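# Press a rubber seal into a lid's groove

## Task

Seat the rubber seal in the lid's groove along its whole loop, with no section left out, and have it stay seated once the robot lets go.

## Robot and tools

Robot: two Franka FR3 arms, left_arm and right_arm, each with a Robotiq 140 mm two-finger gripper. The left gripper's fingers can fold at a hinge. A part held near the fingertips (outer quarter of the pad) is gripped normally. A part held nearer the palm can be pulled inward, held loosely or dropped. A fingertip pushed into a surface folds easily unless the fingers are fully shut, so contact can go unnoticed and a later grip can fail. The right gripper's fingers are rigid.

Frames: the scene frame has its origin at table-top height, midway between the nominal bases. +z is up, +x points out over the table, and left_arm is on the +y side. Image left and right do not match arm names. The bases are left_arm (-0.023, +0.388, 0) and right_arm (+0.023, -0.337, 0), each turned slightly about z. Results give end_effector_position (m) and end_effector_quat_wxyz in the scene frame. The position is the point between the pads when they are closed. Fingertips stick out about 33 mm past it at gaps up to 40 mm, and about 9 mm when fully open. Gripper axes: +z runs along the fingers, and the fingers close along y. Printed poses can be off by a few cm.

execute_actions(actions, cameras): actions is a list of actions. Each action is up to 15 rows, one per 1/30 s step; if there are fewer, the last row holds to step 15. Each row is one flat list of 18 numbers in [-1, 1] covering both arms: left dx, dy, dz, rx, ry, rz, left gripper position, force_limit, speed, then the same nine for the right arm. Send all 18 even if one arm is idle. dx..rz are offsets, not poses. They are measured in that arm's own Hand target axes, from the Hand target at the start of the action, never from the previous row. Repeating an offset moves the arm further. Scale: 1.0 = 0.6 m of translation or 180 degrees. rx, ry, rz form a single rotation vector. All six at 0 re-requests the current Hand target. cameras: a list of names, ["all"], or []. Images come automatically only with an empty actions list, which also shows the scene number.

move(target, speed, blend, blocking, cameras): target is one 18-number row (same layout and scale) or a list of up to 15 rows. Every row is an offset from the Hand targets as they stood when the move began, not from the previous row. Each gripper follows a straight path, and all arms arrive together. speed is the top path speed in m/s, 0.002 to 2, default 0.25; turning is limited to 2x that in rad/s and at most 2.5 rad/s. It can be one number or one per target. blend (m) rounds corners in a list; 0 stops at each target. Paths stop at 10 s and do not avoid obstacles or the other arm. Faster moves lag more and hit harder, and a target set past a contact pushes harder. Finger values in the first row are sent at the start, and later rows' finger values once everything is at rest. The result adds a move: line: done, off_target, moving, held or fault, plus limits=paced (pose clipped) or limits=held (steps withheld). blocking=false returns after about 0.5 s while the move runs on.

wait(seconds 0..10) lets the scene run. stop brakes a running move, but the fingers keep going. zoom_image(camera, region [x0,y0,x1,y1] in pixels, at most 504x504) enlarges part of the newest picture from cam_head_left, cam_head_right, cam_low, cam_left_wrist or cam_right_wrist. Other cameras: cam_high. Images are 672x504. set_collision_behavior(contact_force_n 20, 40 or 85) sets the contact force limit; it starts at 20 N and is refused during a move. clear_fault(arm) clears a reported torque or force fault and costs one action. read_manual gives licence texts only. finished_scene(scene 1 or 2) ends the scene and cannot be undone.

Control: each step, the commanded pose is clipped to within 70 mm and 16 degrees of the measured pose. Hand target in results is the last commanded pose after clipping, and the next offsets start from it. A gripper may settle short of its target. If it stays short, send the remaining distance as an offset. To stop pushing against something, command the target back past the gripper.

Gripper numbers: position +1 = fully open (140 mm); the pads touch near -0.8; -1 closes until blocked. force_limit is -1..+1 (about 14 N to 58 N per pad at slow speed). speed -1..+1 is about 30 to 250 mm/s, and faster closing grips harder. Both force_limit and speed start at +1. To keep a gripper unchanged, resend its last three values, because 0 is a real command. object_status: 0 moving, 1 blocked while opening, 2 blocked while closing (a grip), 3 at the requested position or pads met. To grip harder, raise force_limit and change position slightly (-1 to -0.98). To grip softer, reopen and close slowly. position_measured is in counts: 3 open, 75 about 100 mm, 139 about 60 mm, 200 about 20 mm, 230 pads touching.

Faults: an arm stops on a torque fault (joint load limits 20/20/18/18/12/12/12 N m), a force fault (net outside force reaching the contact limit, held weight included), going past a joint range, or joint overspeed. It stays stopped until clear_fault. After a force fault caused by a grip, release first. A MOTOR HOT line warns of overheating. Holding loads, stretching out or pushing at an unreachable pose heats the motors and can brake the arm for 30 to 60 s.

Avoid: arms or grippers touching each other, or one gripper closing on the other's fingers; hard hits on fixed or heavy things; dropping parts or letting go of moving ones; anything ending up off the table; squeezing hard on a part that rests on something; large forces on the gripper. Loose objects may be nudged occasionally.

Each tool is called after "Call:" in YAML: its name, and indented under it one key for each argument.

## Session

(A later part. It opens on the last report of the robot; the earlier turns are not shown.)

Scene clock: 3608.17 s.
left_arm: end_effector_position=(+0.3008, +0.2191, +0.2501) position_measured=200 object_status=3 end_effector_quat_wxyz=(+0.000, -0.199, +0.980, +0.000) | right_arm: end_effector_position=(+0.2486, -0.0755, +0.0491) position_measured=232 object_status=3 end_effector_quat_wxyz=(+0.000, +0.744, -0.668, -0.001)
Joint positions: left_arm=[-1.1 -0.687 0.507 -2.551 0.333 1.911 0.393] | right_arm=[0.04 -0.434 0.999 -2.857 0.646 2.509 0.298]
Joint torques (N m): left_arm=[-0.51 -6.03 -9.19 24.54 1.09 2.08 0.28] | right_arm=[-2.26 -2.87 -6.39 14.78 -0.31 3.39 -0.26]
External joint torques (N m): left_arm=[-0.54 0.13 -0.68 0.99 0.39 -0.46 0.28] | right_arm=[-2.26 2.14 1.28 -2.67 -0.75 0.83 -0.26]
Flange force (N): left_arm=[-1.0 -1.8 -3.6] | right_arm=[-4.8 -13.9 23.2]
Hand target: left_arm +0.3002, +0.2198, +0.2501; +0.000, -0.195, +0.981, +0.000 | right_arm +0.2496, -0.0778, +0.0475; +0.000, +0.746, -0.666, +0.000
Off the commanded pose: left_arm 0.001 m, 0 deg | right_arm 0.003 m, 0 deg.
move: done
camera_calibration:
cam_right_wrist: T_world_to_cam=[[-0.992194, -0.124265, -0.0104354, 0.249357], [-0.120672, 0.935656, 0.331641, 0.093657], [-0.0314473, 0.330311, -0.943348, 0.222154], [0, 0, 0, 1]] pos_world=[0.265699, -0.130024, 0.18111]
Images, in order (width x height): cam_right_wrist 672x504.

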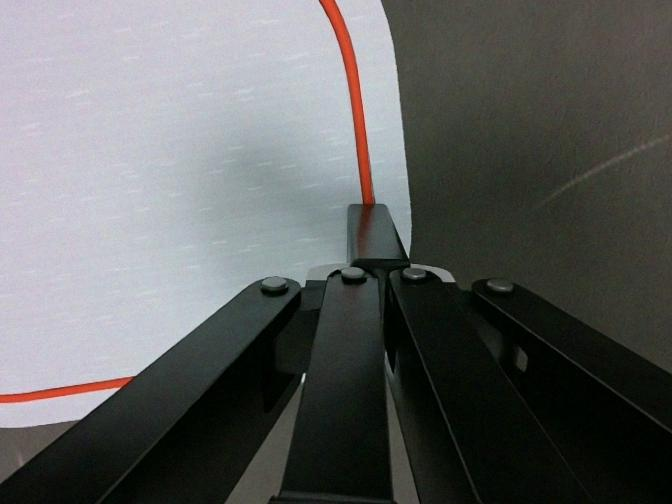

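Call:
move:
  target: [0,0,0,0,0,0,-0.56,-1,-1, 0,-0.02,0,0,0,0,-1,-1,-0.5]
  speed: 0.02
  cameras: ["cam_right_wrist"]

Call:
zoom_image:
  camera: "cam_right_wrist"
  region: [280, 80, 420, 220]

Scene clock: 3615.67 s.
left_arm: end_effector_position=(+0.3008, +0.2191, +0.2501) position_measured=200 object_status=3 end_effector_quat_wxyz=(+0.000, -0.199, +0.980, +0.000) | right_arm: end_effector_position=(+0.2606, -0.0742, +0.0491) position_measured=232 object_status=3 end_effector_quat_wxyz=(+0.000, +0.744, -0.668, -0.001)
Joint positions: left_arm=[-1.1 -0.687 0.507 -2.551 0.333 1.911 0.393] | right_arm=[-0.012 -0.403 1.016 -2.832 0.614 2.52 0.295]
Joint torques (N m): left_arm=[-0.57 -6.05 -9.22 24.51 1.09 2.09 0.25] | right_arm=[-2.62 -3.32 -6.15 15.02 -0.28 3.62 -0.21]
External joint torques (N m): left_arm=[-0.51 -0.05 -0.66 1.09 0.4 -0.43 0.25] | right_arm=[-2.62 2.01 1.26 -2.57 -0.72 1.06 -0.21]
Flange force (N): left_arm=[-0.8 -1.5 -3.9] | right_arm=[-5.5 -15.6 25.2]
Hand target: left_arm +0.3002, +0.2198, +0.2501; +0.000, -0.195, +0.981, +0.000 | right_arm +0.2615, -0.0764, +0.0475; +0.000, +0.746, -0.666, +0.000
Off the commanded pose: left_arm 0.001 m, 0 deg | right_arm 0.003 m, 0 deg.
move: done
camera_calibration:
cam_right_wrist: T_world_to_cam=[[-0.99215, -0.124605, -0.0106236, 0.261406], [-0.121065, 0.935716, 0.331328, 0.0940294], [-0.0313443, 0.330013, -0.943456, 0.22215], [0, 0, 0, 1]] pos_world=[0.2777, -0.128725, 0.181211]
Images, in order (width x height): cam_right_wrist 672x504.

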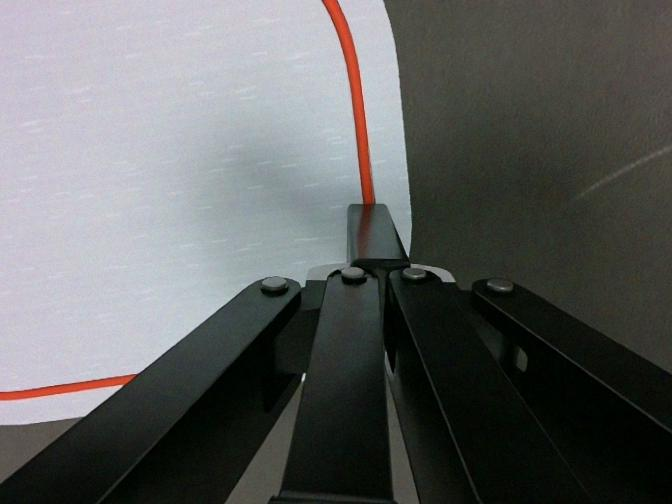

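Scaled by 3.600 from the camera's 672x504 image, which has a finer 960x720 frame.

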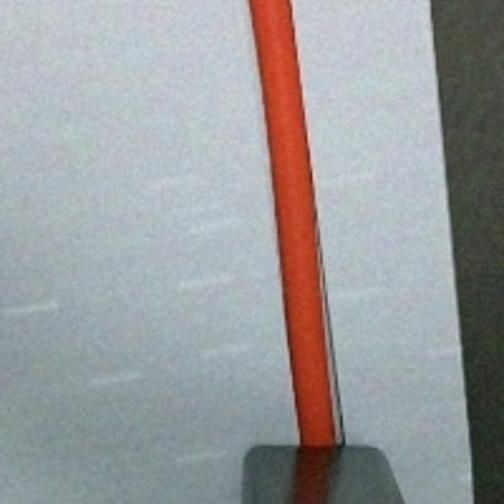

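Call:
move:
  target:
    - [0,0,0,0,0,0,-0.56,-1,-1, 0,0,-0.0150,0,0,0,-1,-1,-0.5]
    - [0,0,0,0,0,0,-0.56,-1,-1, 0.020,0.0020,-0.0150,0,0,-0.0390,-1,-1,-0.5]
    - [0,0,0,0,0,0,-0.56,-1,-1, 0.020,0.0020,-0.0043,0,0,-0.0390,-1,-1,-0.5]
  speed: [0.03, 0.04, 0.02]
  cameras: ["cam_right_wrist"]

Call:
zoom_image:
  camera: "cam_right_wrist"
  region: [280, 80, 420, 220]

Scene clock: 3627.50 s.
left_arm: end_effector_position=(+0.3008, +0.2191, +0.2501) position_measured=200 object_status=3 end_effector_quat_wxyz=(+0.000, -0.199, +0.980, +0.000) | right_arm: end_effector_position=(+0.2614, -0.0875, +0.0508) position_measured=232 object_status=3 end_effector_quat_wxyz=(+0.000, +0.784, -0.621, -0.001)
Joint positions: left_arm=[-1.1 -0.687 0.507 -2.551 0.333 1.911 0.393] | right_arm=[0.057 -0.409 0.921 -2.863 0.582 2.525 0.171]
Joint velocities: left_arm=[within noise] | right_arm=[-0.001 0 0 0.001 0.001 0.004 0]
Joint torques (N m): left_arm=[-0.52 -6.04 -9.19 24.53 1.09 2.09 0.3] | right_arm=[-0.97 -6 -5.81 17.18 0.03 2.8 -0.19]
External joint torques (N m): left_arm=[-0.5 -0.02 -0.67 1.12 0.4 -0.42 0.3] | right_arm=[-1.01 0.66 1 -0.66 -0.4 0.23 -0.19]
Flange force (N): left_arm=[-1.0 -1.6 -3.9] | right_arm=[-2.3 -6.8 8.6]
Hand target: left_arm +0.3002, +0.2198, +0.2501; +0.000, -0.195, +0.981, +0.000 | right_arm +0.2617, -0.0885, +0.0501; +0.000, +0.785, -0.619, +0.000
Off the commanded pose: left_arm 0.001 m, 0 deg | right_arm 0.001 m, 0 deg.
move: done
camera_calibration:
cam_right_wrist: T_world_to_cam=[[-0.969671, -0.244157, -0.0112016, 0.244162], [-0.234033, 0.914294, 0.330599, 0.133732], [-0.0704766, 0.323193, -0.943705, 0.237776], [0, 0, 0, 1]] pos_world=[0.284812, -0.139504, 0.182914]
Images, in order (width x height): cam_right_wrist 672x504.

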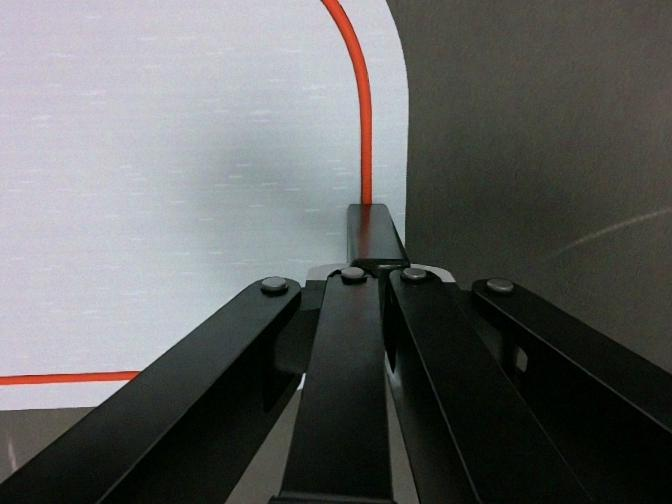

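Scaled by 3.600 from the camera's 672x504 image, which has a finer 960x720 frame.

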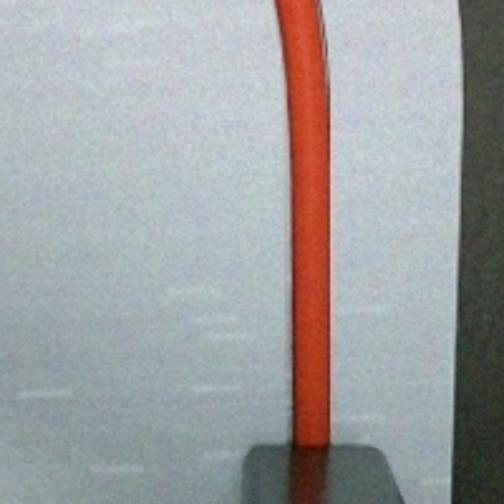

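Call:
move:
  target:
    - [0,0,0,0,0,0,-0.56,-1,-1, 0,0,0.002,0,0,0,-1,-1,-0.5]
    - [0,0,0,0,0,0,-0.56,-1,-1, 0,-0.0008,0.0043,0,0,0,-1,-1,-0.5]
  speed: 0.015
  cameras: ["cam_right_wrist"]

Call:
zoom_image:
  camera: "cam_right_wrist"
  region: [280, 0, 420, 220]

Scene clock: 3637.27 s.
left_arm: end_effector_position=(+0.3008, +0.2191, +0.2501) position_measured=200 object_status=3 end_effector_quat_wxyz=(+0.000, -0.199, +0.980, +0.000) | right_arm: end_effector_position=(+0.2631, -0.0870, +0.0493) position_measured=232 object_status=3 end_effector_quat_wxyz=(-0.002, +0.784, -0.621, +0.000)
Joint positions: left_arm=[-1.1 -0.687 0.507 -2.551 0.333 1.911 0.393] | right_arm=[0.05 -0.4 0.927 -2.863 0.579 2.537 0.171]
Joint torques (N m): left_arm=[-0.5 -6.04 -9.24 24.55 1.09 2.08 0.28] | right_arm=[-1.07 -4.43 -4.61 15.84 0.04 2.83 -0.06]
External joint torques (N m): left_arm=[-0.49 -0.04 -0.7 1.11 0.39 -0.44 0.28] | right_arm=[-1.05 2.3 2.16 -1.93 -0.39 0.24 -0.06]
Flange force (N): left_arm=[-0.8 -1.5 -4.0] | right_arm=[-5.5 -10.2 19.5]
Hand target: left_arm +0.3002, +0.2198, +0.2501; +0.000, -0.195, +0.981, +0.000 | right_arm +0.2622, -0.0883, +0.0475; +0.000, +0.785, -0.619, +0.000
Off the commanded pose: left_arm 0.001 m, 0 deg | right_arm 0.002 m, 0 deg.
move: done
camera_calibration:
cam_right_wrist: T_world_to_cam=[[-0.96924, -0.245654, -0.0151121, 0.245896], [-0.236695, 0.913543, 0.330778, 0.134789], [-0.0674514, 0.324181, -0.943587, 0.235574], [0, 0, 0, 1]] pos_world=[0.286126, -0.139099, 0.181415]
Images, in order (width x height): cam_right_wrist 672x504.

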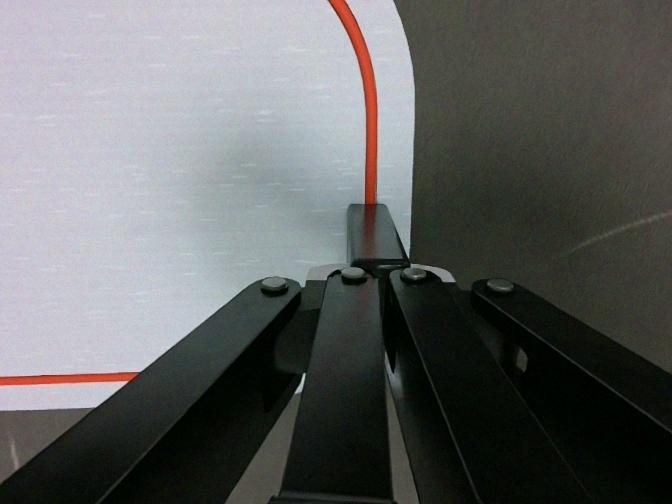

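Scaled by 2.291 from the camera's 672x504 image, which has a finer 960x720 frame.

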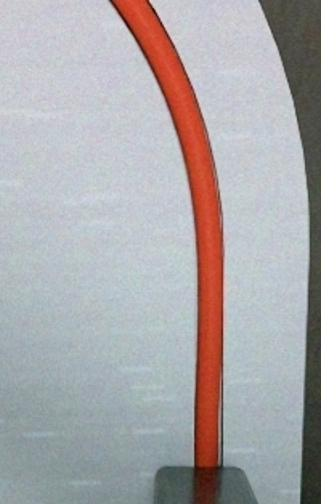

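Call:
move:
  target:
    - [0,0,0,0,0,0,-0.56,-1,-1, 0,0,-0.0150,0,0,0,-1,-1,-0.5]
    - [0,0,0,0,0,0,-0.56,-1,-1, 0.030,0.0020,-0.0150,0,0,-0.0060,-1,-1,-0.5]
    - [0,0,0,0,0,0,-0.56,-1,-1, 0.030,0.0020,-0.0043,0,0,-0.0060,-1,-1,-0.5]
  speed: [0.03, 0.04, 0.02]
  cameras: ["cam_right_wrist"]

Call:
zoom_image:
  camera: "cam_right_wrist"
  region: [280, 0, 420, 220]

Scene clock: 3647.83 s.
left_arm: end_effector_position=(+0.3008, +0.2191, +0.2501) position_measured=200 object_status=3 end_effector_quat_wxyz=(+0.000, -0.199, +0.980, +0.000) | right_arm: end_effector_position=(+0.2649, -0.1051, +0.0508) position_measured=232 object_status=3 end_effector_quat_wxyz=(+0.000, +0.789, -0.614, -0.001)
Joint positions: left_arm=[-1.1 -0.687 0.507 -2.551 0.333 1.911 0.393] | right_arm=[0.084 -0.425 0.856 -2.895 0.573 2.527 0.117]
Joint velocities: left_arm=[within noise] | right_arm=[0 0 -0.001 0 -0.001 0.005 -0.001]
Joint torques (N m): left_arm=[-0.49 -6.06 -9.24 24.52 1.09 2.09 0.25] | right_arm=[-0.96 -6.5 -5.4 17.21 0.02 2.81 -0.16]
External joint torques (N m): left_arm=[-0.48 -0.1 -0.74 1.14 0.39 -0.42 0.25] | right_arm=[-1 0.67 1.1 -0.66 -0.4 0.23 -0.16]
Flange force (N): left_arm=[-0.7 -1.4 -4.1] | right_arm=[-2.0 -6.5 8.3]
Hand target: left_arm +0.3002, +0.2198, +0.2501; +0.000, -0.195, +0.981, +0.000 | right_arm +0.2652, -0.1061, +0.0501; +0.000, +0.791, -0.612, +0.000
Off the commanded pose: left_arm 0.001 m, 0 deg | right_arm 0.001 m, 0 deg.
move: done
camera_calibration:
cam_right_wrist: T_world_to_cam=[[-0.964965, -0.262131, -0.0114113, 0.240155], [-0.251034, 0.909716, 0.330756, 0.154652], [-0.0763204, 0.322032, -0.943647, 0.245139], [0, 0, 0, 1]] pos_world=[0.289273, -0.15668, 0.182914]
Images, in order (width x height): cam_right_wrist 672x504.

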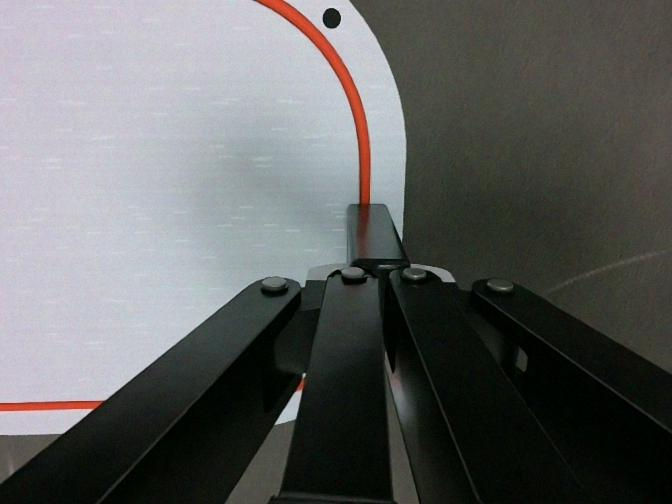

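Scaled by 2.291 from the camera's 672x504 image, which has a finer 960x720 frame.

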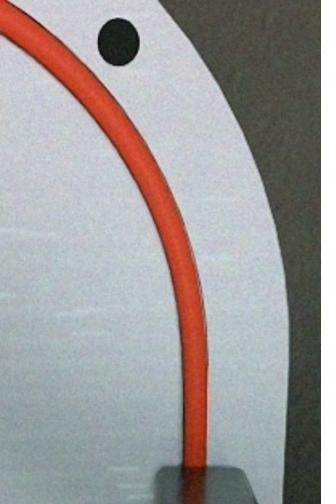

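Call:
move:
  target:
    - [0,0,0,0,0,0,-0.56,-1,-1, 0,0,0.002,0,0,0,-1,-1,-0.5]
    - [0,0,0,0,0,0,-0.56,-1,-1, 0,-0.0008,0.0043,0,0,0,-1,-1,-0.5]
  speed: 0.015
  cameras: ["cam_right_wrist"]

Call:
zoom_image:
  camera: "cam_right_wrist"
  region: [280, 80, 420, 220]

Scene clock: 3654.00 s.
left_arm: end_effector_position=(+0.3008, +0.2191, +0.2501) position_measured=200 object_status=3 end_effector_quat_wxyz=(+0.000, -0.199, +0.980, +0.000) | right_arm: end_effector_position=(+0.2669, -0.1045, +0.0494) position_measured=232 object_status=3 end_effector_quat_wxyz=(-0.002, +0.790, -0.613, +0.001)
Joint positions: left_arm=[-1.1 -0.687 0.507 -2.551 0.333 1.911 0.393] | right_arm=[0.078 -0.416 0.861 -2.894 0.57 2.541 0.117]
Joint torques (N m): left_arm=[-0.51 -6.04 -9.22 24.54 1.09 2.08 0.27] | right_arm=[-1.17 -4.96 -4.7 16 0.01 2.77 -0.07]
External joint torques (N m): left_arm=[-0.48 0 -0.68 1.12 0.4 -0.44 0.27] | right_arm=[-1.19 2.37 1.73 -1.85 -0.42 0.17 -0.07]
Flange force (N): left_arm=[-1.0 -1.6 -4.0] | right_arm=[-3.9 -10.3 17.7]
Hand target: left_arm +0.3002, +0.2198, +0.2501; +0.000, -0.195, +0.981, +0.000 | right_arm +0.2657, -0.1060, +0.0476; +0.000, +0.791, -0.612, +0.000
Off the commanded pose: left_arm 0.001 m, 0 deg | right_arm 0.003 m, 0 deg.
move: done
camera_calibration:
cam_right_wrist: T_world_to_cam=[[-0.964491, -0.26363, -0.0160041, 0.242169], [-0.253913, 0.90885, 0.330937, 0.155795], [-0.0726996, 0.32325, -0.943517, 0.242918], [0, 0, 0, 1]] pos_world=[0.290789, -0.156275, 0.181515]
Images, in order (width x height): cam_right_wrist 672x504.

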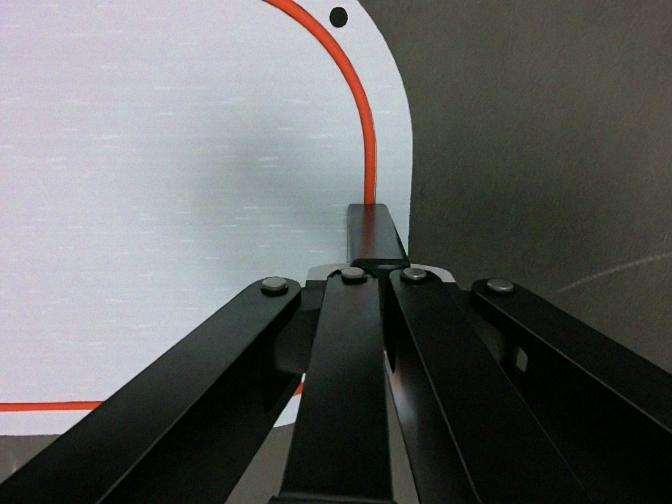

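Scaled by 3.600 from the camera's 672x504 image, which has a finer 960x720 frame.

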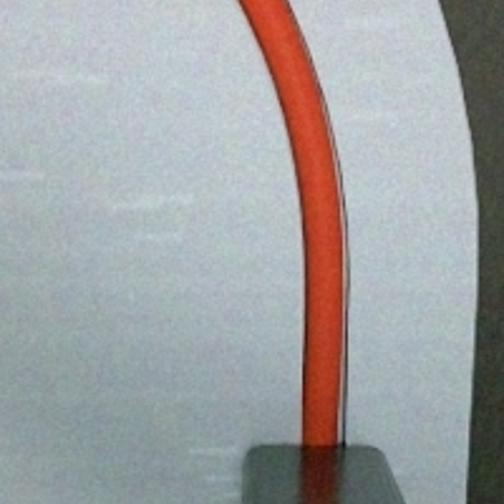

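Call:
move:
  target:
    - [0,0,0,0,0,0,-0.56,-1,-1, 0,0,-0.0150,0,0,0,-1,-1,-0.5]
    - [0,0,0,0,0,0,-0.56,-1,-1, 0.0270,0.0010,-0.0150,0,0,-0.0150,-1,-1,-0.5]
    - [0,0,0,0,0,0,-0.56,-1,-1, 0.0270,0.0010,-0.0043,0,0,-0.0150,-1,-1,-0.5]
  speed: [0.03, 0.04, 0.02]
  cameras: ["cam_right_wrist"]

Call:
zoom_image:
  camera: "cam_right_wrist"
  region: [280, 80, 420, 220]

Scene clock: 3664.07 s.
left_arm: end_effector_position=(+0.3008, +0.2191, +0.2501) position_measured=200 object_status=3 end_effector_quat_wxyz=(+0.000, -0.199, +0.980, +0.000) | right_arm: end_effector_position=(+0.2689, -0.1208, +0.0508) position_measured=232 object_status=3 end_effector_quat_wxyz=(+0.000, +0.804, -0.595, -0.001)
Joint positions: left_arm=[-1.1 -0.687 0.507 -2.551 0.333 1.911 0.393] | right_arm=[0.108 -0.434 0.79 -2.92 0.552 2.532 0.044]
Joint velocities: left_arm=[within noise] | right_arm=[0 0 0 0 -0.001 0.003 0]
Joint torques (N m): left_arm=[-0.53 -6.02 -9.18 24.53 1.1 2.08 0.28] | right_arm=[-0.98 -7.03 -4.98 17.34 0.02 2.8 -0.21]
External joint torques (N m): left_arm=[-0.51 0.1 -0.63 1.02 0.4 -0.45 0.28] | right_arm=[-0.97 0.66 1.15 -0.67 -0.41 0.2 -0.21]
Flange force (N): left_arm=[-1.1 -1.8 -3.7] | right_arm=[-1.2 -6.1 7.6]
Hand target: left_arm +0.3002, +0.2198, +0.2501; +0.000, -0.195, +0.981, +0.000 | right_arm +0.2692, -0.1218, +0.0501; +0.000, +0.805, -0.593, +0.000
Off the commanded pose: left_arm 0.001 m, 0 deg | right_arm 0.001 m, 0 deg.
move: done
camera_calibration:
cam_right_wrist: T_world_to_cam=[[-0.95153, -0.307339, -0.0115208, 0.230879], [-0.293682, 0.896845, 0.330787, 0.179899], [-0.0913315, 0.318137, -0.943635, 0.254083], [0, 0, 0, 1]] pos_world=[0.295727, -0.171216, 0.182914]
Images, in order (width x height): cam_right_wrist 672x504.

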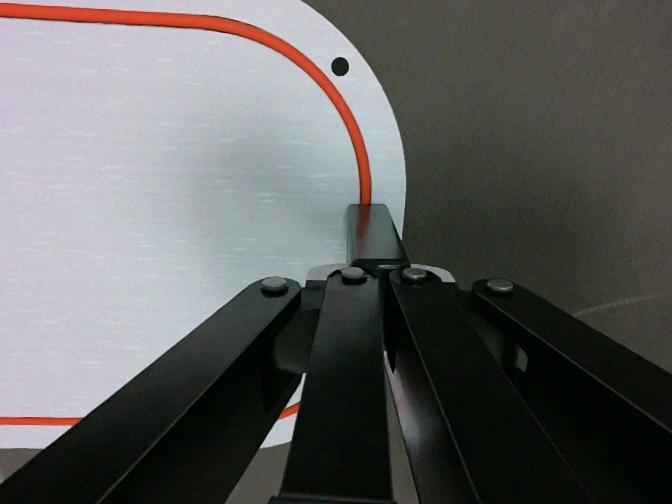

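Scaled by 3.600 from the camera's 672x504 image, which has a finer 960x720 frame.

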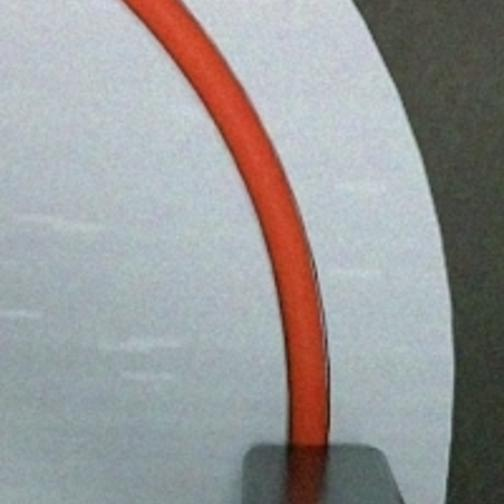

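Call:
move:
  target:
    - [0,0,0,0,0,0,-0.56,-1,-1, 0,0,0.002,0,0,0,-1,-1,-0.5]
    - [0,0,0,0,0,0,-0.56,-1,-1, 0,-0.0008,0.0046,0,0,0,-1,-1,-0.5]
  speed: 0.015
  cameras: ["cam_right_wrist"]

Call:
zoom_image:
  camera: "cam_right_wrist"
  region: [280, 80, 420, 220]

Scene clock: 3669.67 s.
left_arm: end_effector_position=(+0.3008, +0.2191, +0.2501) position_measured=200 object_status=3 end_effector_quat_wxyz=(+0.000, -0.199, +0.980, +0.000) | right_arm: end_effector_position=(+0.2709, -0.1202, +0.0494) position_measured=232 object_status=3 end_effector_quat_wxyz=(-0.002, +0.804, -0.595, +0.001)
Joint positions: left_arm=[-1.1 -0.687 0.507 -2.551 0.333 1.911 0.393] | right_arm=[0.103 -0.424 0.795 -2.919 0.549 2.546 0.044]
Joint torques (N m): left_arm=[-0.51 -6.06 -9.18 24.54 1.09 2.08 0.3] | right_arm=[-1.2 -5.17 -4.29 15.95 0.11 2.87 -0.1]
External joint torques (N m): left_arm=[-0.48 0.01 -0.64 1.09 0.39 -0.44 0.3] | right_arm=[-1.18 2.64 1.75 -1.94 -0.32 0.26 -0.1]
Flange force (N): left_arm=[-1.1 -1.6 -3.9] | right_arm=[-2.9 -10.5 18.4]
Hand target: left_arm +0.3002, +0.2198, +0.2501; +0.000, -0.195, +0.981, +0.000 | right_arm +0.2696, -0.1217, +0.0474; +0.000, +0.805, -0.593, +0.000
Off the commanded pose: left_arm 0.001 m, 0 deg | right_arm 0.003 m, 0 deg.
move: done
camera_calibration:
cam_right_wrist: T_world_to_cam=[[-0.95099, -0.308797, -0.0161801, 0.232801], [-0.29655, 0.895946, 0.330665, 0.181044], [-0.0876119, 0.319257, -0.94361, 0.251814], [0, 0, 0, 1]] pos_world=[0.297142, -0.170711, 0.181516]
Images, in order (width x height): cam_right_wrist 672x504.

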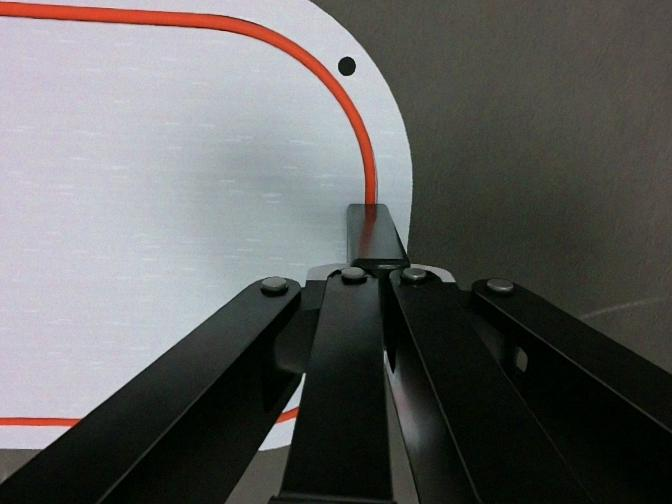

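Scaled by 3.600 from the camera's 672x504 image, which has a finer 960x720 frame.

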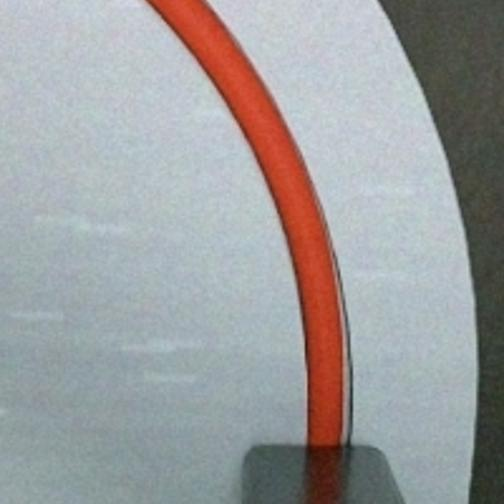

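Call:
move:
  target:
    - [0,0,0,0,0,0,-0.56,-1,-1, 0,0,-0.0155,0,0,0,-1,-1,-0.5]
    - [0,0,0,0,0,0,-0.56,-1,-1, 0.0265,0.0005,-0.0155,0,0,-0.0720,-1,-1,-0.5]
    - [0,0,0,0,0,0,-0.56,-1,-1, 0.0265,0.0005,-0.0045,0,0,-0.0720,-1,-1,-0.5]
  speed: [0.03, 0.04, 0.02]
  cameras: ["cam_right_wrist"]

Call:
zoom_image:
  camera: "cam_right_wrist"
  region: [280, 80, 420, 220]

Scene clock: 3683.10 s.
left_arm: end_effector_position=(+0.3008, +0.2191, +0.2501) position_measured=200 object_status=3 end_effector_quat_wxyz=(+0.000, -0.199, +0.980, +0.000) | right_arm: end_effector_position=(+0.2739, -0.1360, +0.0508) position_measured=232 object_status=3 end_effector_quat_wxyz=(+0.000, +0.866, -0.501, -0.001)
Joint positions: left_arm=[-1.1 -0.687 0.507 -2.551 0.333 1.911 0.393] | right_arm=[0.175 -0.422 0.665 -2.945 0.475 2.552 -0.173]
Joint velocities: left_arm=[within noise] | right_arm=[0 0.001 0.002 0 0 0.005 -0.001]
Joint torques (N m): left_arm=[-0.5 -6.06 -9.22 24.52 1.08 2.08 0.24] | right_arm=[-0.97 -8.48 -4.01 17.66 0 2.81 -0.17]
External joint torques (N m): left_arm=[-0.45 -0.02 -0.67 1.12 0.39 -0.44 0.24] | right_arm=[-0.96 0.62 1.09 -0.59 -0.43 0.2 -0.17]
Flange force (N): left_arm=[-0.9 -1.5 -3.9] | right_arm=[0.4 -5.4 6.3]
Hand target: left_arm +0.3002, +0.2198, +0.2501; +0.000, -0.195, +0.981, +0.000 | right_arm +0.2741, -0.1370, +0.0501; +0.000, +0.867, -0.498, +0.000
Off the commanded pose: left_arm 0.001 m, 0 deg | right_arm 0.001 m, 0 deg.
move: done
camera_calibration:
cam_right_wrist: T_world_to_cam=[[-0.858377, -0.51288, -0.0119143, 0.177453], [-0.48742, 0.808081, 0.330798, 0.235922], [-0.160032, 0.289756, -0.943627, 0.274305], [0, 0, 0, 1]] pos_world=[0.311213, -0.179114, 0.182914]
Images, in order (width x height): cam_right_wrist 672x504.

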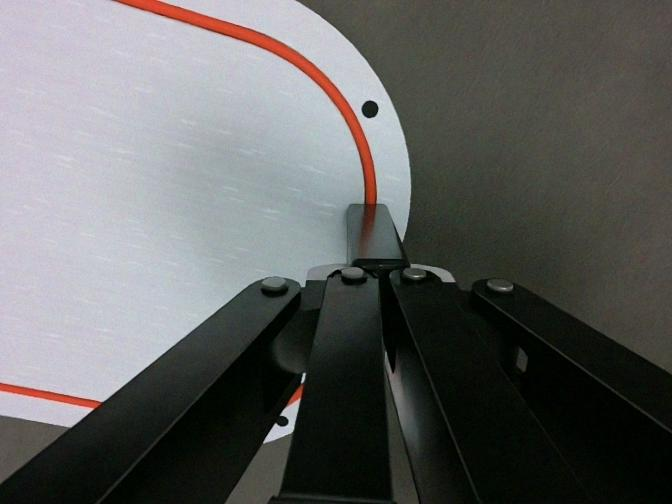

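Scaled by 3.600 from the camera's 672x504 image, which has a finer 960x720 frame.

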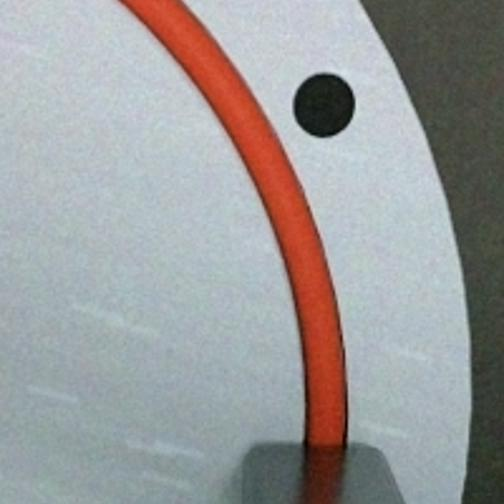

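Call:
move:
  target:
    - [0,0,0,0,0,0,-0.56,-1,-1, 0,0.0012,0,0,0,0.0444,-1,-1,-0.5]
    - [0,0,0,0,0,0,-0.56,-1,-1, 0,0.0012,0.002,0,0,0.0444,-1,-1,-0.5]
    - [0,0,0,0,0,0,-0.56,-1,-1, 0,0.0012,0.0046,0,0,0.0444,-1,-1,-0.5]
  speed: [0.03, 0.015, 0.015]
  cameras: ["cam_right_wrist"]

Call:
zoom_image:
  camera: "cam_right_wrist"
  region: [280, 80, 420, 220]

Scene clock: 3705.27 s.
left_arm: end_effector_position=(+0.3008, +0.2191, +0.2501) position_measured=200 object_status=3 end_effector_quat_wxyz=(+0.000, -0.199, +0.980, +0.000) | right_arm: end_effector_position=(+0.2750, -0.1365, +0.0495) position_measured=232 object_status=3 end_effector_quat_wxyz=(-0.001, +0.833, -0.554, +0.002)
Joint positions: left_arm=[-1.1 -0.687 0.507 -2.551 0.333 1.911 0.393] | right_arm=[0.138 -0.428 0.711 -2.944 0.504 2.555 -0.066]
Joint velocities: left_arm=[within noise] | right_arm=[0 -0.001 0.002 0 0.001 0 0.004]
Joint torques (N m): left_arm=[-0.56 -6.04 -9.23 24.55 1.1 2.08 0.27] | right_arm=[-1.04 -5.74 -3.72 16.07 0.48 2.96 0.32]
External joint torques (N m): left_arm=[-0.55 0.01 -0.72 1.13 0.4 -0.43 0.27] | right_arm=[-1.03 2.75 1.73 -1.97 0.06 0.35 0.32]
Flange force (N): left_arm=[-0.9 -1.8 -4.0] | right_arm=[-2.9 -9.4 18.3]
Hand target: left_arm +0.3002, +0.2198, +0.2501; +0.000, -0.195, +0.981, +0.000 | right_arm +0.2734, -0.1373, +0.0473; +0.000, +0.830, -0.557, +0.000
Off the commanded pose: left_arm 0.001 m, 0 deg | right_arm 0.003 m, 1 deg.
move: done
camera_calibration:
cam_right_wrist: T_world_to_cam=[[-0.915604, -0.401764, -0.0159988, 0.209256], [-0.384478, 0.863179, 0.327259, 0.21666], [-0.117671, 0.305791, -0.944799, 0.263955], [0, 0, 0, 1]] pos_world=[0.305957, -0.18366, 0.181828]
Images, in order (width x height): cam_right_wrist 672x504.

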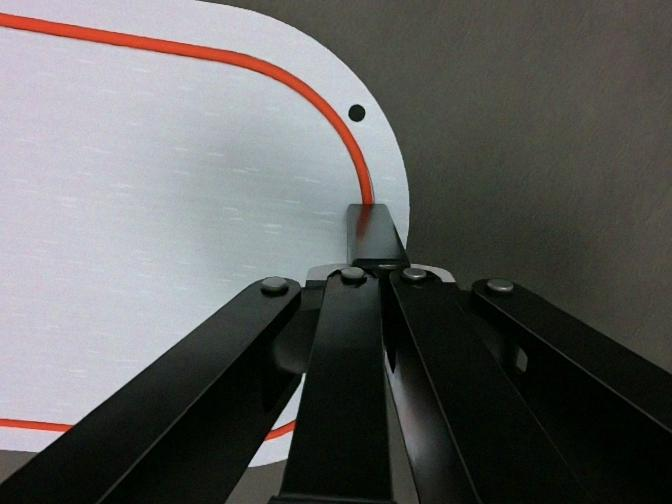

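Scaled by 3.600 from the camera's 672x504 image, which has a finer 960x720 frame.

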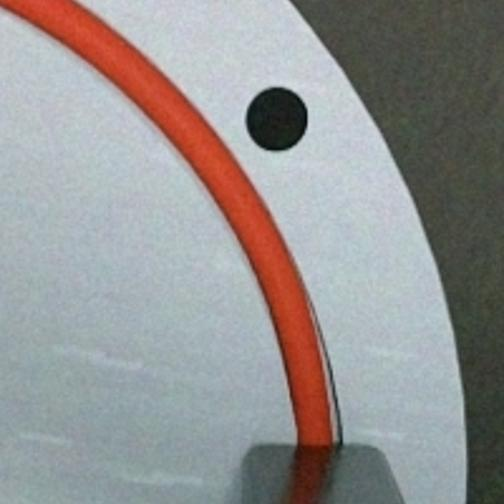

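Call:
move:
  target:
    - [0,0,0,0,0,0,-0.56,-1,-1, 0,0,-0.0155,0,0,0,-1,-1,-0.5]
    - [0,0,0,0,0,0,-0.56,-1,-1, 0.0265,0.0010,-0.0155,0,0,-0.0830,-1,-1,-0.5]
    - [0,0,0,0,0,0,-0.56,-1,-1, 0.0265,0.0010,-0.0045,0,0,-0.0830,-1,-1,-0.5]
  speed: [0.03, 0.04, 0.02]
  cameras: ["cam_right_wrist"]

Call:
zoom_image:
  camera: "cam_right_wrist"
  region: [280, 80, 420, 220]

Scene clock: 3717.50 s.
left_arm: end_effector_position=(+0.3008, +0.2191, +0.2501) position_measured=200 object_status=3 end_effector_quat_wxyz=(+0.000, -0.199, +0.980, +0.000) | right_arm: end_effector_position=(+0.2788, -0.1513, +0.0508) position_measured=232 object_status=3 end_effector_quat_wxyz=(+0.000, +0.894, -0.447, -0.001)
Joint positions: left_arm=[-1.1 -0.687 0.507 -2.551 0.333 1.911 0.393] | right_arm=[0.211 -0.423 0.572 -2.965 0.421 2.563 -0.302]
Joint velocities: left_arm=[within noise] | right_arm=[-0.001 -0.002 0 0.001 -0.001 0.005 -0.001]
Joint torques (N m): left_arm=[-0.53 -6 -9.25 24.54 1.1 2.08 0.25] | right_arm=[-0.9 -9.21 -3.35 17.81 0.03 2.88 -0.16]
External joint torques (N m): left_arm=[-0.53 0.04 -0.76 1.14 0.4 -0.44 0.25] | right_arm=[-0.87 0.61 1.08 -0.6 -0.39 0.26 -0.16]
Flange force (N): left_arm=[-0.9 -1.8 -4.0] | right_arm=[1.1 -4.5 6.0]
Hand target: left_arm +0.3002, +0.2198, +0.2501; +0.000, -0.195, +0.981, +0.000 | right_arm +0.2789, -0.1523, +0.0501; +0.000, +0.896, -0.445, +0.000
Off the commanded pose: left_arm 0.001 m, 0 deg | right_arm 0.001 m, 0 deg.
move: done
camera_calibration:
cam_right_wrist: T_world_to_cam=[[-0.790084, -0.612879, -0.0120923, 0.139633], [-0.581585, 0.743216, 0.330739, 0.267156], [-0.193716, 0.268344, -0.943645, 0.285684], [0, 0, 0, 1]] pos_world=[0.321038, -0.189638, 0.182914]
Images, in order (width x height): cam_right_wrist 672x504.

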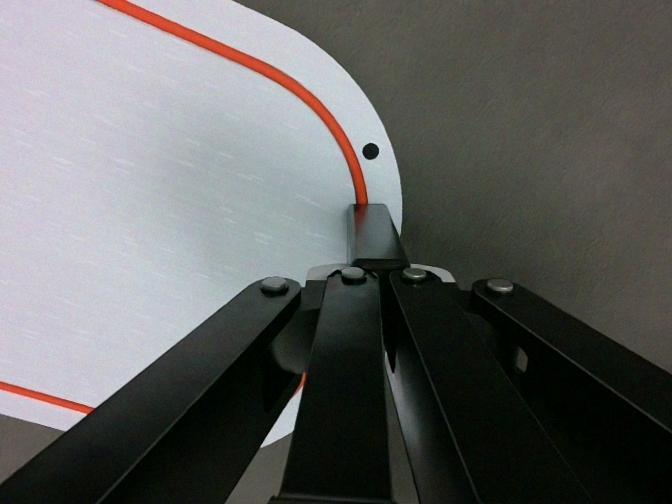

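Scaled by 3.600 from the camera's 672x504 image, which has a finer 960x720 frame.

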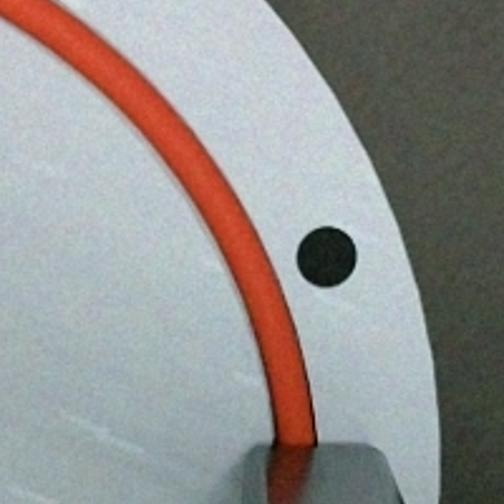

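Call:
move:
  target:
    - [0,0,0,0,0,0,-0.56,-1,-1, 0,-0.0010,0.002,0,0,0,-1,-1,-0.5]
    - [0,0,0,0,0,0,-0.56,-1,-1, 0,-0.0015,0.0046,0,0,0,-1,-1,-0.5]
  speed: 0.015
  cameras: ["cam_right_wrist"]

Call:
zoom_image:
  camera: "cam_right_wrist"
  region: [280, 80, 420, 220]

Scene clock: 3725.93 s.
left_arm: end_effector_position=(+0.3008, +0.2191, +0.2501) position_measured=200 object_status=3 end_effector_quat_wxyz=(+0.000, -0.199, +0.980, +0.000) | right_arm: end_effector_position=(+0.2801, -0.1506, +0.0495) position_measured=232 object_status=3 end_effector_quat_wxyz=(-0.001, +0.895, -0.446, +0.000)
Joint positions: left_arm=[-1.1 -0.687 0.507 -2.551 0.333 1.911 0.393] | right_arm=[0.208 -0.413 0.574 -2.963 0.418 2.573 -0.302]
Joint torques (N m): left_arm=[-0.55 -6.04 -9.22 24.54 1.1 2.08 0.27] | right_arm=[-1.27 -6.39 -1.83 16.57 0.09 3.64 -0.06]
External joint torques (N m): left_arm=[-0.5 -0.05 -0.67 1.13 0.4 -0.44 0.27] | right_arm=[-1.26 3.64 2.52 -1.79 -0.32 1.02 -0.06]
Flange force (N): left_arm=[-0.9 -1.5 -4.0] | right_arm=[0.5 -14.8 24.7]
Hand target: left_arm +0.3002, +0.2198, +0.2501; +0.000, -0.195, +0.981, +0.000 | right_arm +0.2796, -0.1517, +0.0473; +0.000, +0.896, -0.445, +0.000
Off the commanded pose: left_arm 0.001 m, 0 deg | right_arm 0.002 m, 0 deg.
move: done
camera_calibration:
cam_right_wrist: T_world_to_cam=[[-0.788335, -0.615089, -0.0139095, 0.140402], [-0.584359, 0.741492, 0.32972, 0.26831], [-0.192493, 0.268058, -0.943976, 0.284046], [0, 0, 0, 1]] pos_world=[0.322149, -0.18873, 0.181618]
Images, in order (width x height): cam_right_wrist 672x504.

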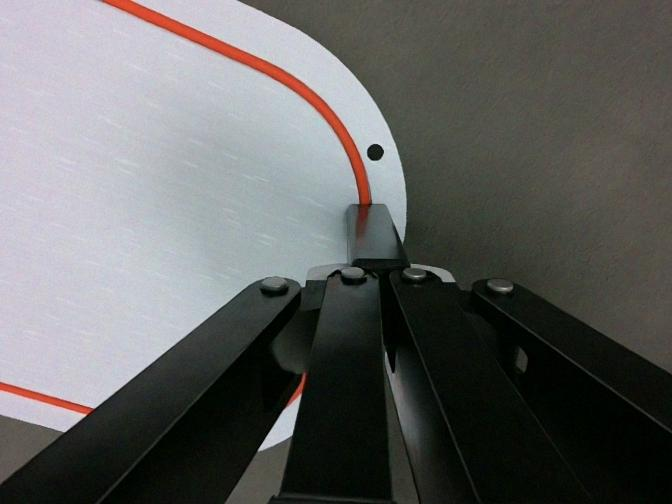

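Scaled by 3.600 from the camera's 672x504 image, which has a finer 960x720 frame.

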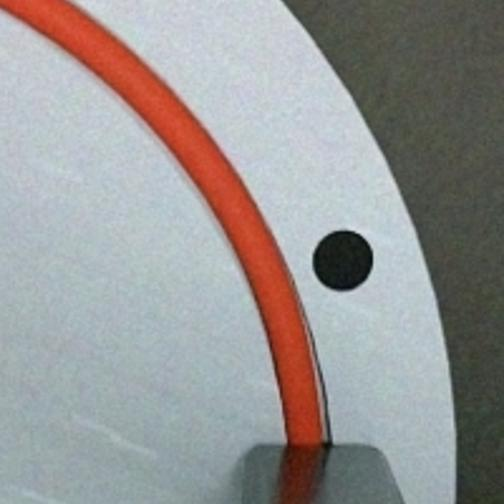

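Call:
move:
  target:
    - [0,0,0,0,0,0,-0.56,-1,-1, 0,0,-0.0155,0,0,0,-1,-1,-0.5]
    - [0,0,0,0,0,0,-0.56,-1,-1, 0.0265,0.0010,-0.0155,0,0,-0.0850,-1,-1,-0.5]
    - [0,0,0,0,0,0,-0.56,-1,-1, 0.0265,0.0010,-0.0045,0,0,-0.0850,-1,-1,-0.5]
  speed: [0.03, 0.04, 0.02]
  cameras: ["cam_right_wrist"]

Call:
zoom_image:
  camera: "cam_right_wrist"
  region: [280, 80, 420, 220]

Scene clock: 3737.30 s.
left_arm: end_effector_position=(+0.3008, +0.2191, +0.2501) position_measured=200 object_status=3 end_effector_quat_wxyz=(+0.000, -0.199, +0.980, +0.000) | right_arm: end_effector_position=(+0.2888, -0.1639, +0.0508) position_measured=232 object_status=3 end_effector_quat_wxyz=(+0.000, +0.946, -0.325, +0.000)
Joint positions: left_arm=[-1.1 -0.687 0.507 -2.551 0.333 1.911 0.393] | right_arm=[0.266 -0.398 0.439 -2.968 0.318 2.582 -0.549]
Joint velocities: left_arm=[within noise] | right_arm=[-0.001 0.001 0 0.001 -0.002 0.005 -0.002]
Joint torques (N m): left_arm=[-0.53 -6.02 -9.18 24.55 1.09 2.09 0.26] | right_arm=[-0.71 -10.79 -2.41 18.05 0.01 2.87 -0.26]
External joint torques (N m): left_arm=[-0.52 -0.03 -0.66 1.1 0.39 -0.44 0.26] | right_arm=[-0.67 0.64 0.98 -0.67 -0.41 0.22 -0.26]
Flange force (N): left_arm=[-0.9 -1.6 -3.9] | right_arm=[1.8 -2.4 5.1]
Hand target: left_arm +0.3002, +0.2198, +0.2501; +0.000, -0.195, +0.981, +0.000 | right_arm +0.2888, -0.1647, +0.0500; +0.000, +0.947, -0.321, +0.000
Off the commanded pose: left_arm 0.001 m, 0 deg | right_arm 0.001 m, 0 deg.
move: done
camera_calibration:
cam_right_wrist: T_world_to_cam=[[-0.600578, -0.799471, -0.0123661, 0.0545071], [-0.757053, 0.563601, 0.330492, 0.303502], [-0.257249, 0.207848, -0.943728, 0.299393], [0, 0, 0, 1]] pos_world=[0.339521, -0.189705, 0.182915]
Images, in order (width x height): cam_right_wrist 672x504.

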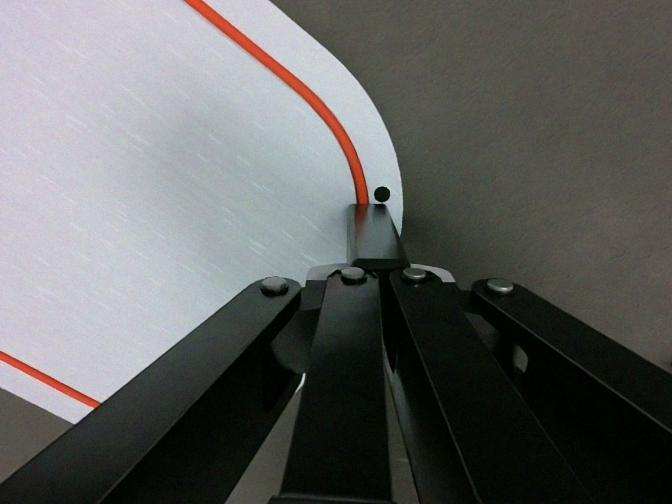

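Scaled by 3.600 from the camera's 672x504 image, which has a finer 960x720 frame.

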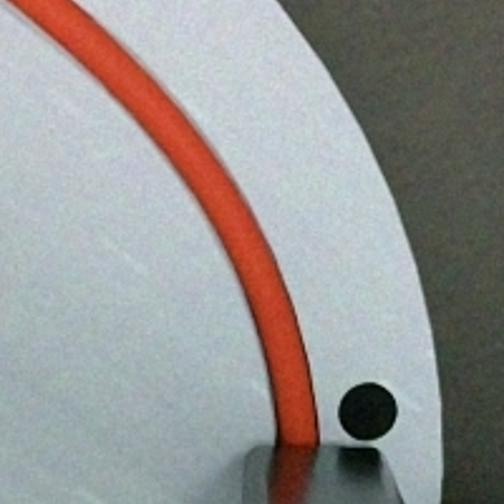

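Call:
move:
  target:
    - [0,0,0,0,0,0,-0.56,-1,-1, 0,0,0.002,0,0,0,-1,-1,-0.5]
    - [0,0,0,0,0,0,-0.56,-1,-1, 0,-0.0005,0.0044,0,0,0,-1,-1,-0.5]
  speed: 0.015
  cameras: ["cam_right_wrist"]

Call:
zoom_image:
  camera: "cam_right_wrist"
  region: [280, 80, 420, 220]

Scene clock: 3744.17 s.
left_arm: end_effector_position=(+0.3008, +0.2191, +0.2501) position_measured=200 object_status=3 end_effector_quat_wxyz=(+0.000, -0.199, +0.980, +0.000) | right_arm: end_effector_position=(+0.2899, -0.1629, +0.0497) position_measured=232 object_status=3 end_effector_quat_wxyz=(-0.002, +0.946, -0.323, +0.001)
Joint positions: left_arm=[-1.1 -0.687 0.507 -2.551 0.333 1.911 0.393] | right_arm=[0.266 -0.39 0.441 -2.968 0.317 2.593 -0.549]
Joint torques (N m): left_arm=[-0.51 -6.07 -9.24 24.5 1.1 2.08 0.29] | right_arm=[-1.45 -8.45 -2.22 16.44 -0.15 3.25 -0.06]
External joint torques (N m): left_arm=[-0.53 -0.03 -0.74 1.03 0.4 -0.45 0.29] | right_arm=[-1.47 3.12 1.06 -2.2 -0.56 0.59 -0.06]
Flange force (N): left_arm=[-0.7 -1.4 -3.8] | right_arm=[5.5 -7.9 18.1]
Hand target: left_arm +0.3002, +0.2198, +0.2501; +0.000, -0.195, +0.981, +0.000 | right_arm +0.2889, -0.1645, +0.0474; +0.000, +0.947, -0.321, +0.000
Off the commanded pose: left_arm 0.001 m, 0 deg | right_arm 0.003 m, 0 deg.
move: done
camera_calibration:
cam_right_wrist: T_world_to_cam=[[-0.598588, -0.800908, -0.015488, 0.0554098], [-0.759509, 0.561289, 0.328788, 0.304584], [-0.254635, 0.208572, -0.944277, 0.297802], [0, 0, 0, 1]] pos_world=[0.340333, -0.188695, 0.181922]
Images, in order (width x height): cam_right_wrist 672x504.

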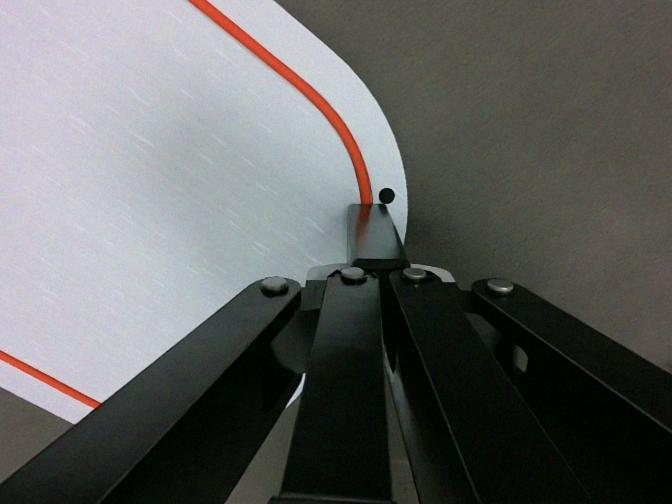

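Scaled by 3.600 from the camera's 672x504 image, which has a finer 960x720 frame.

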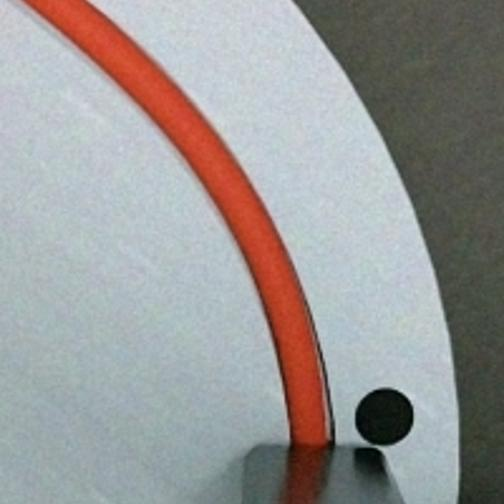

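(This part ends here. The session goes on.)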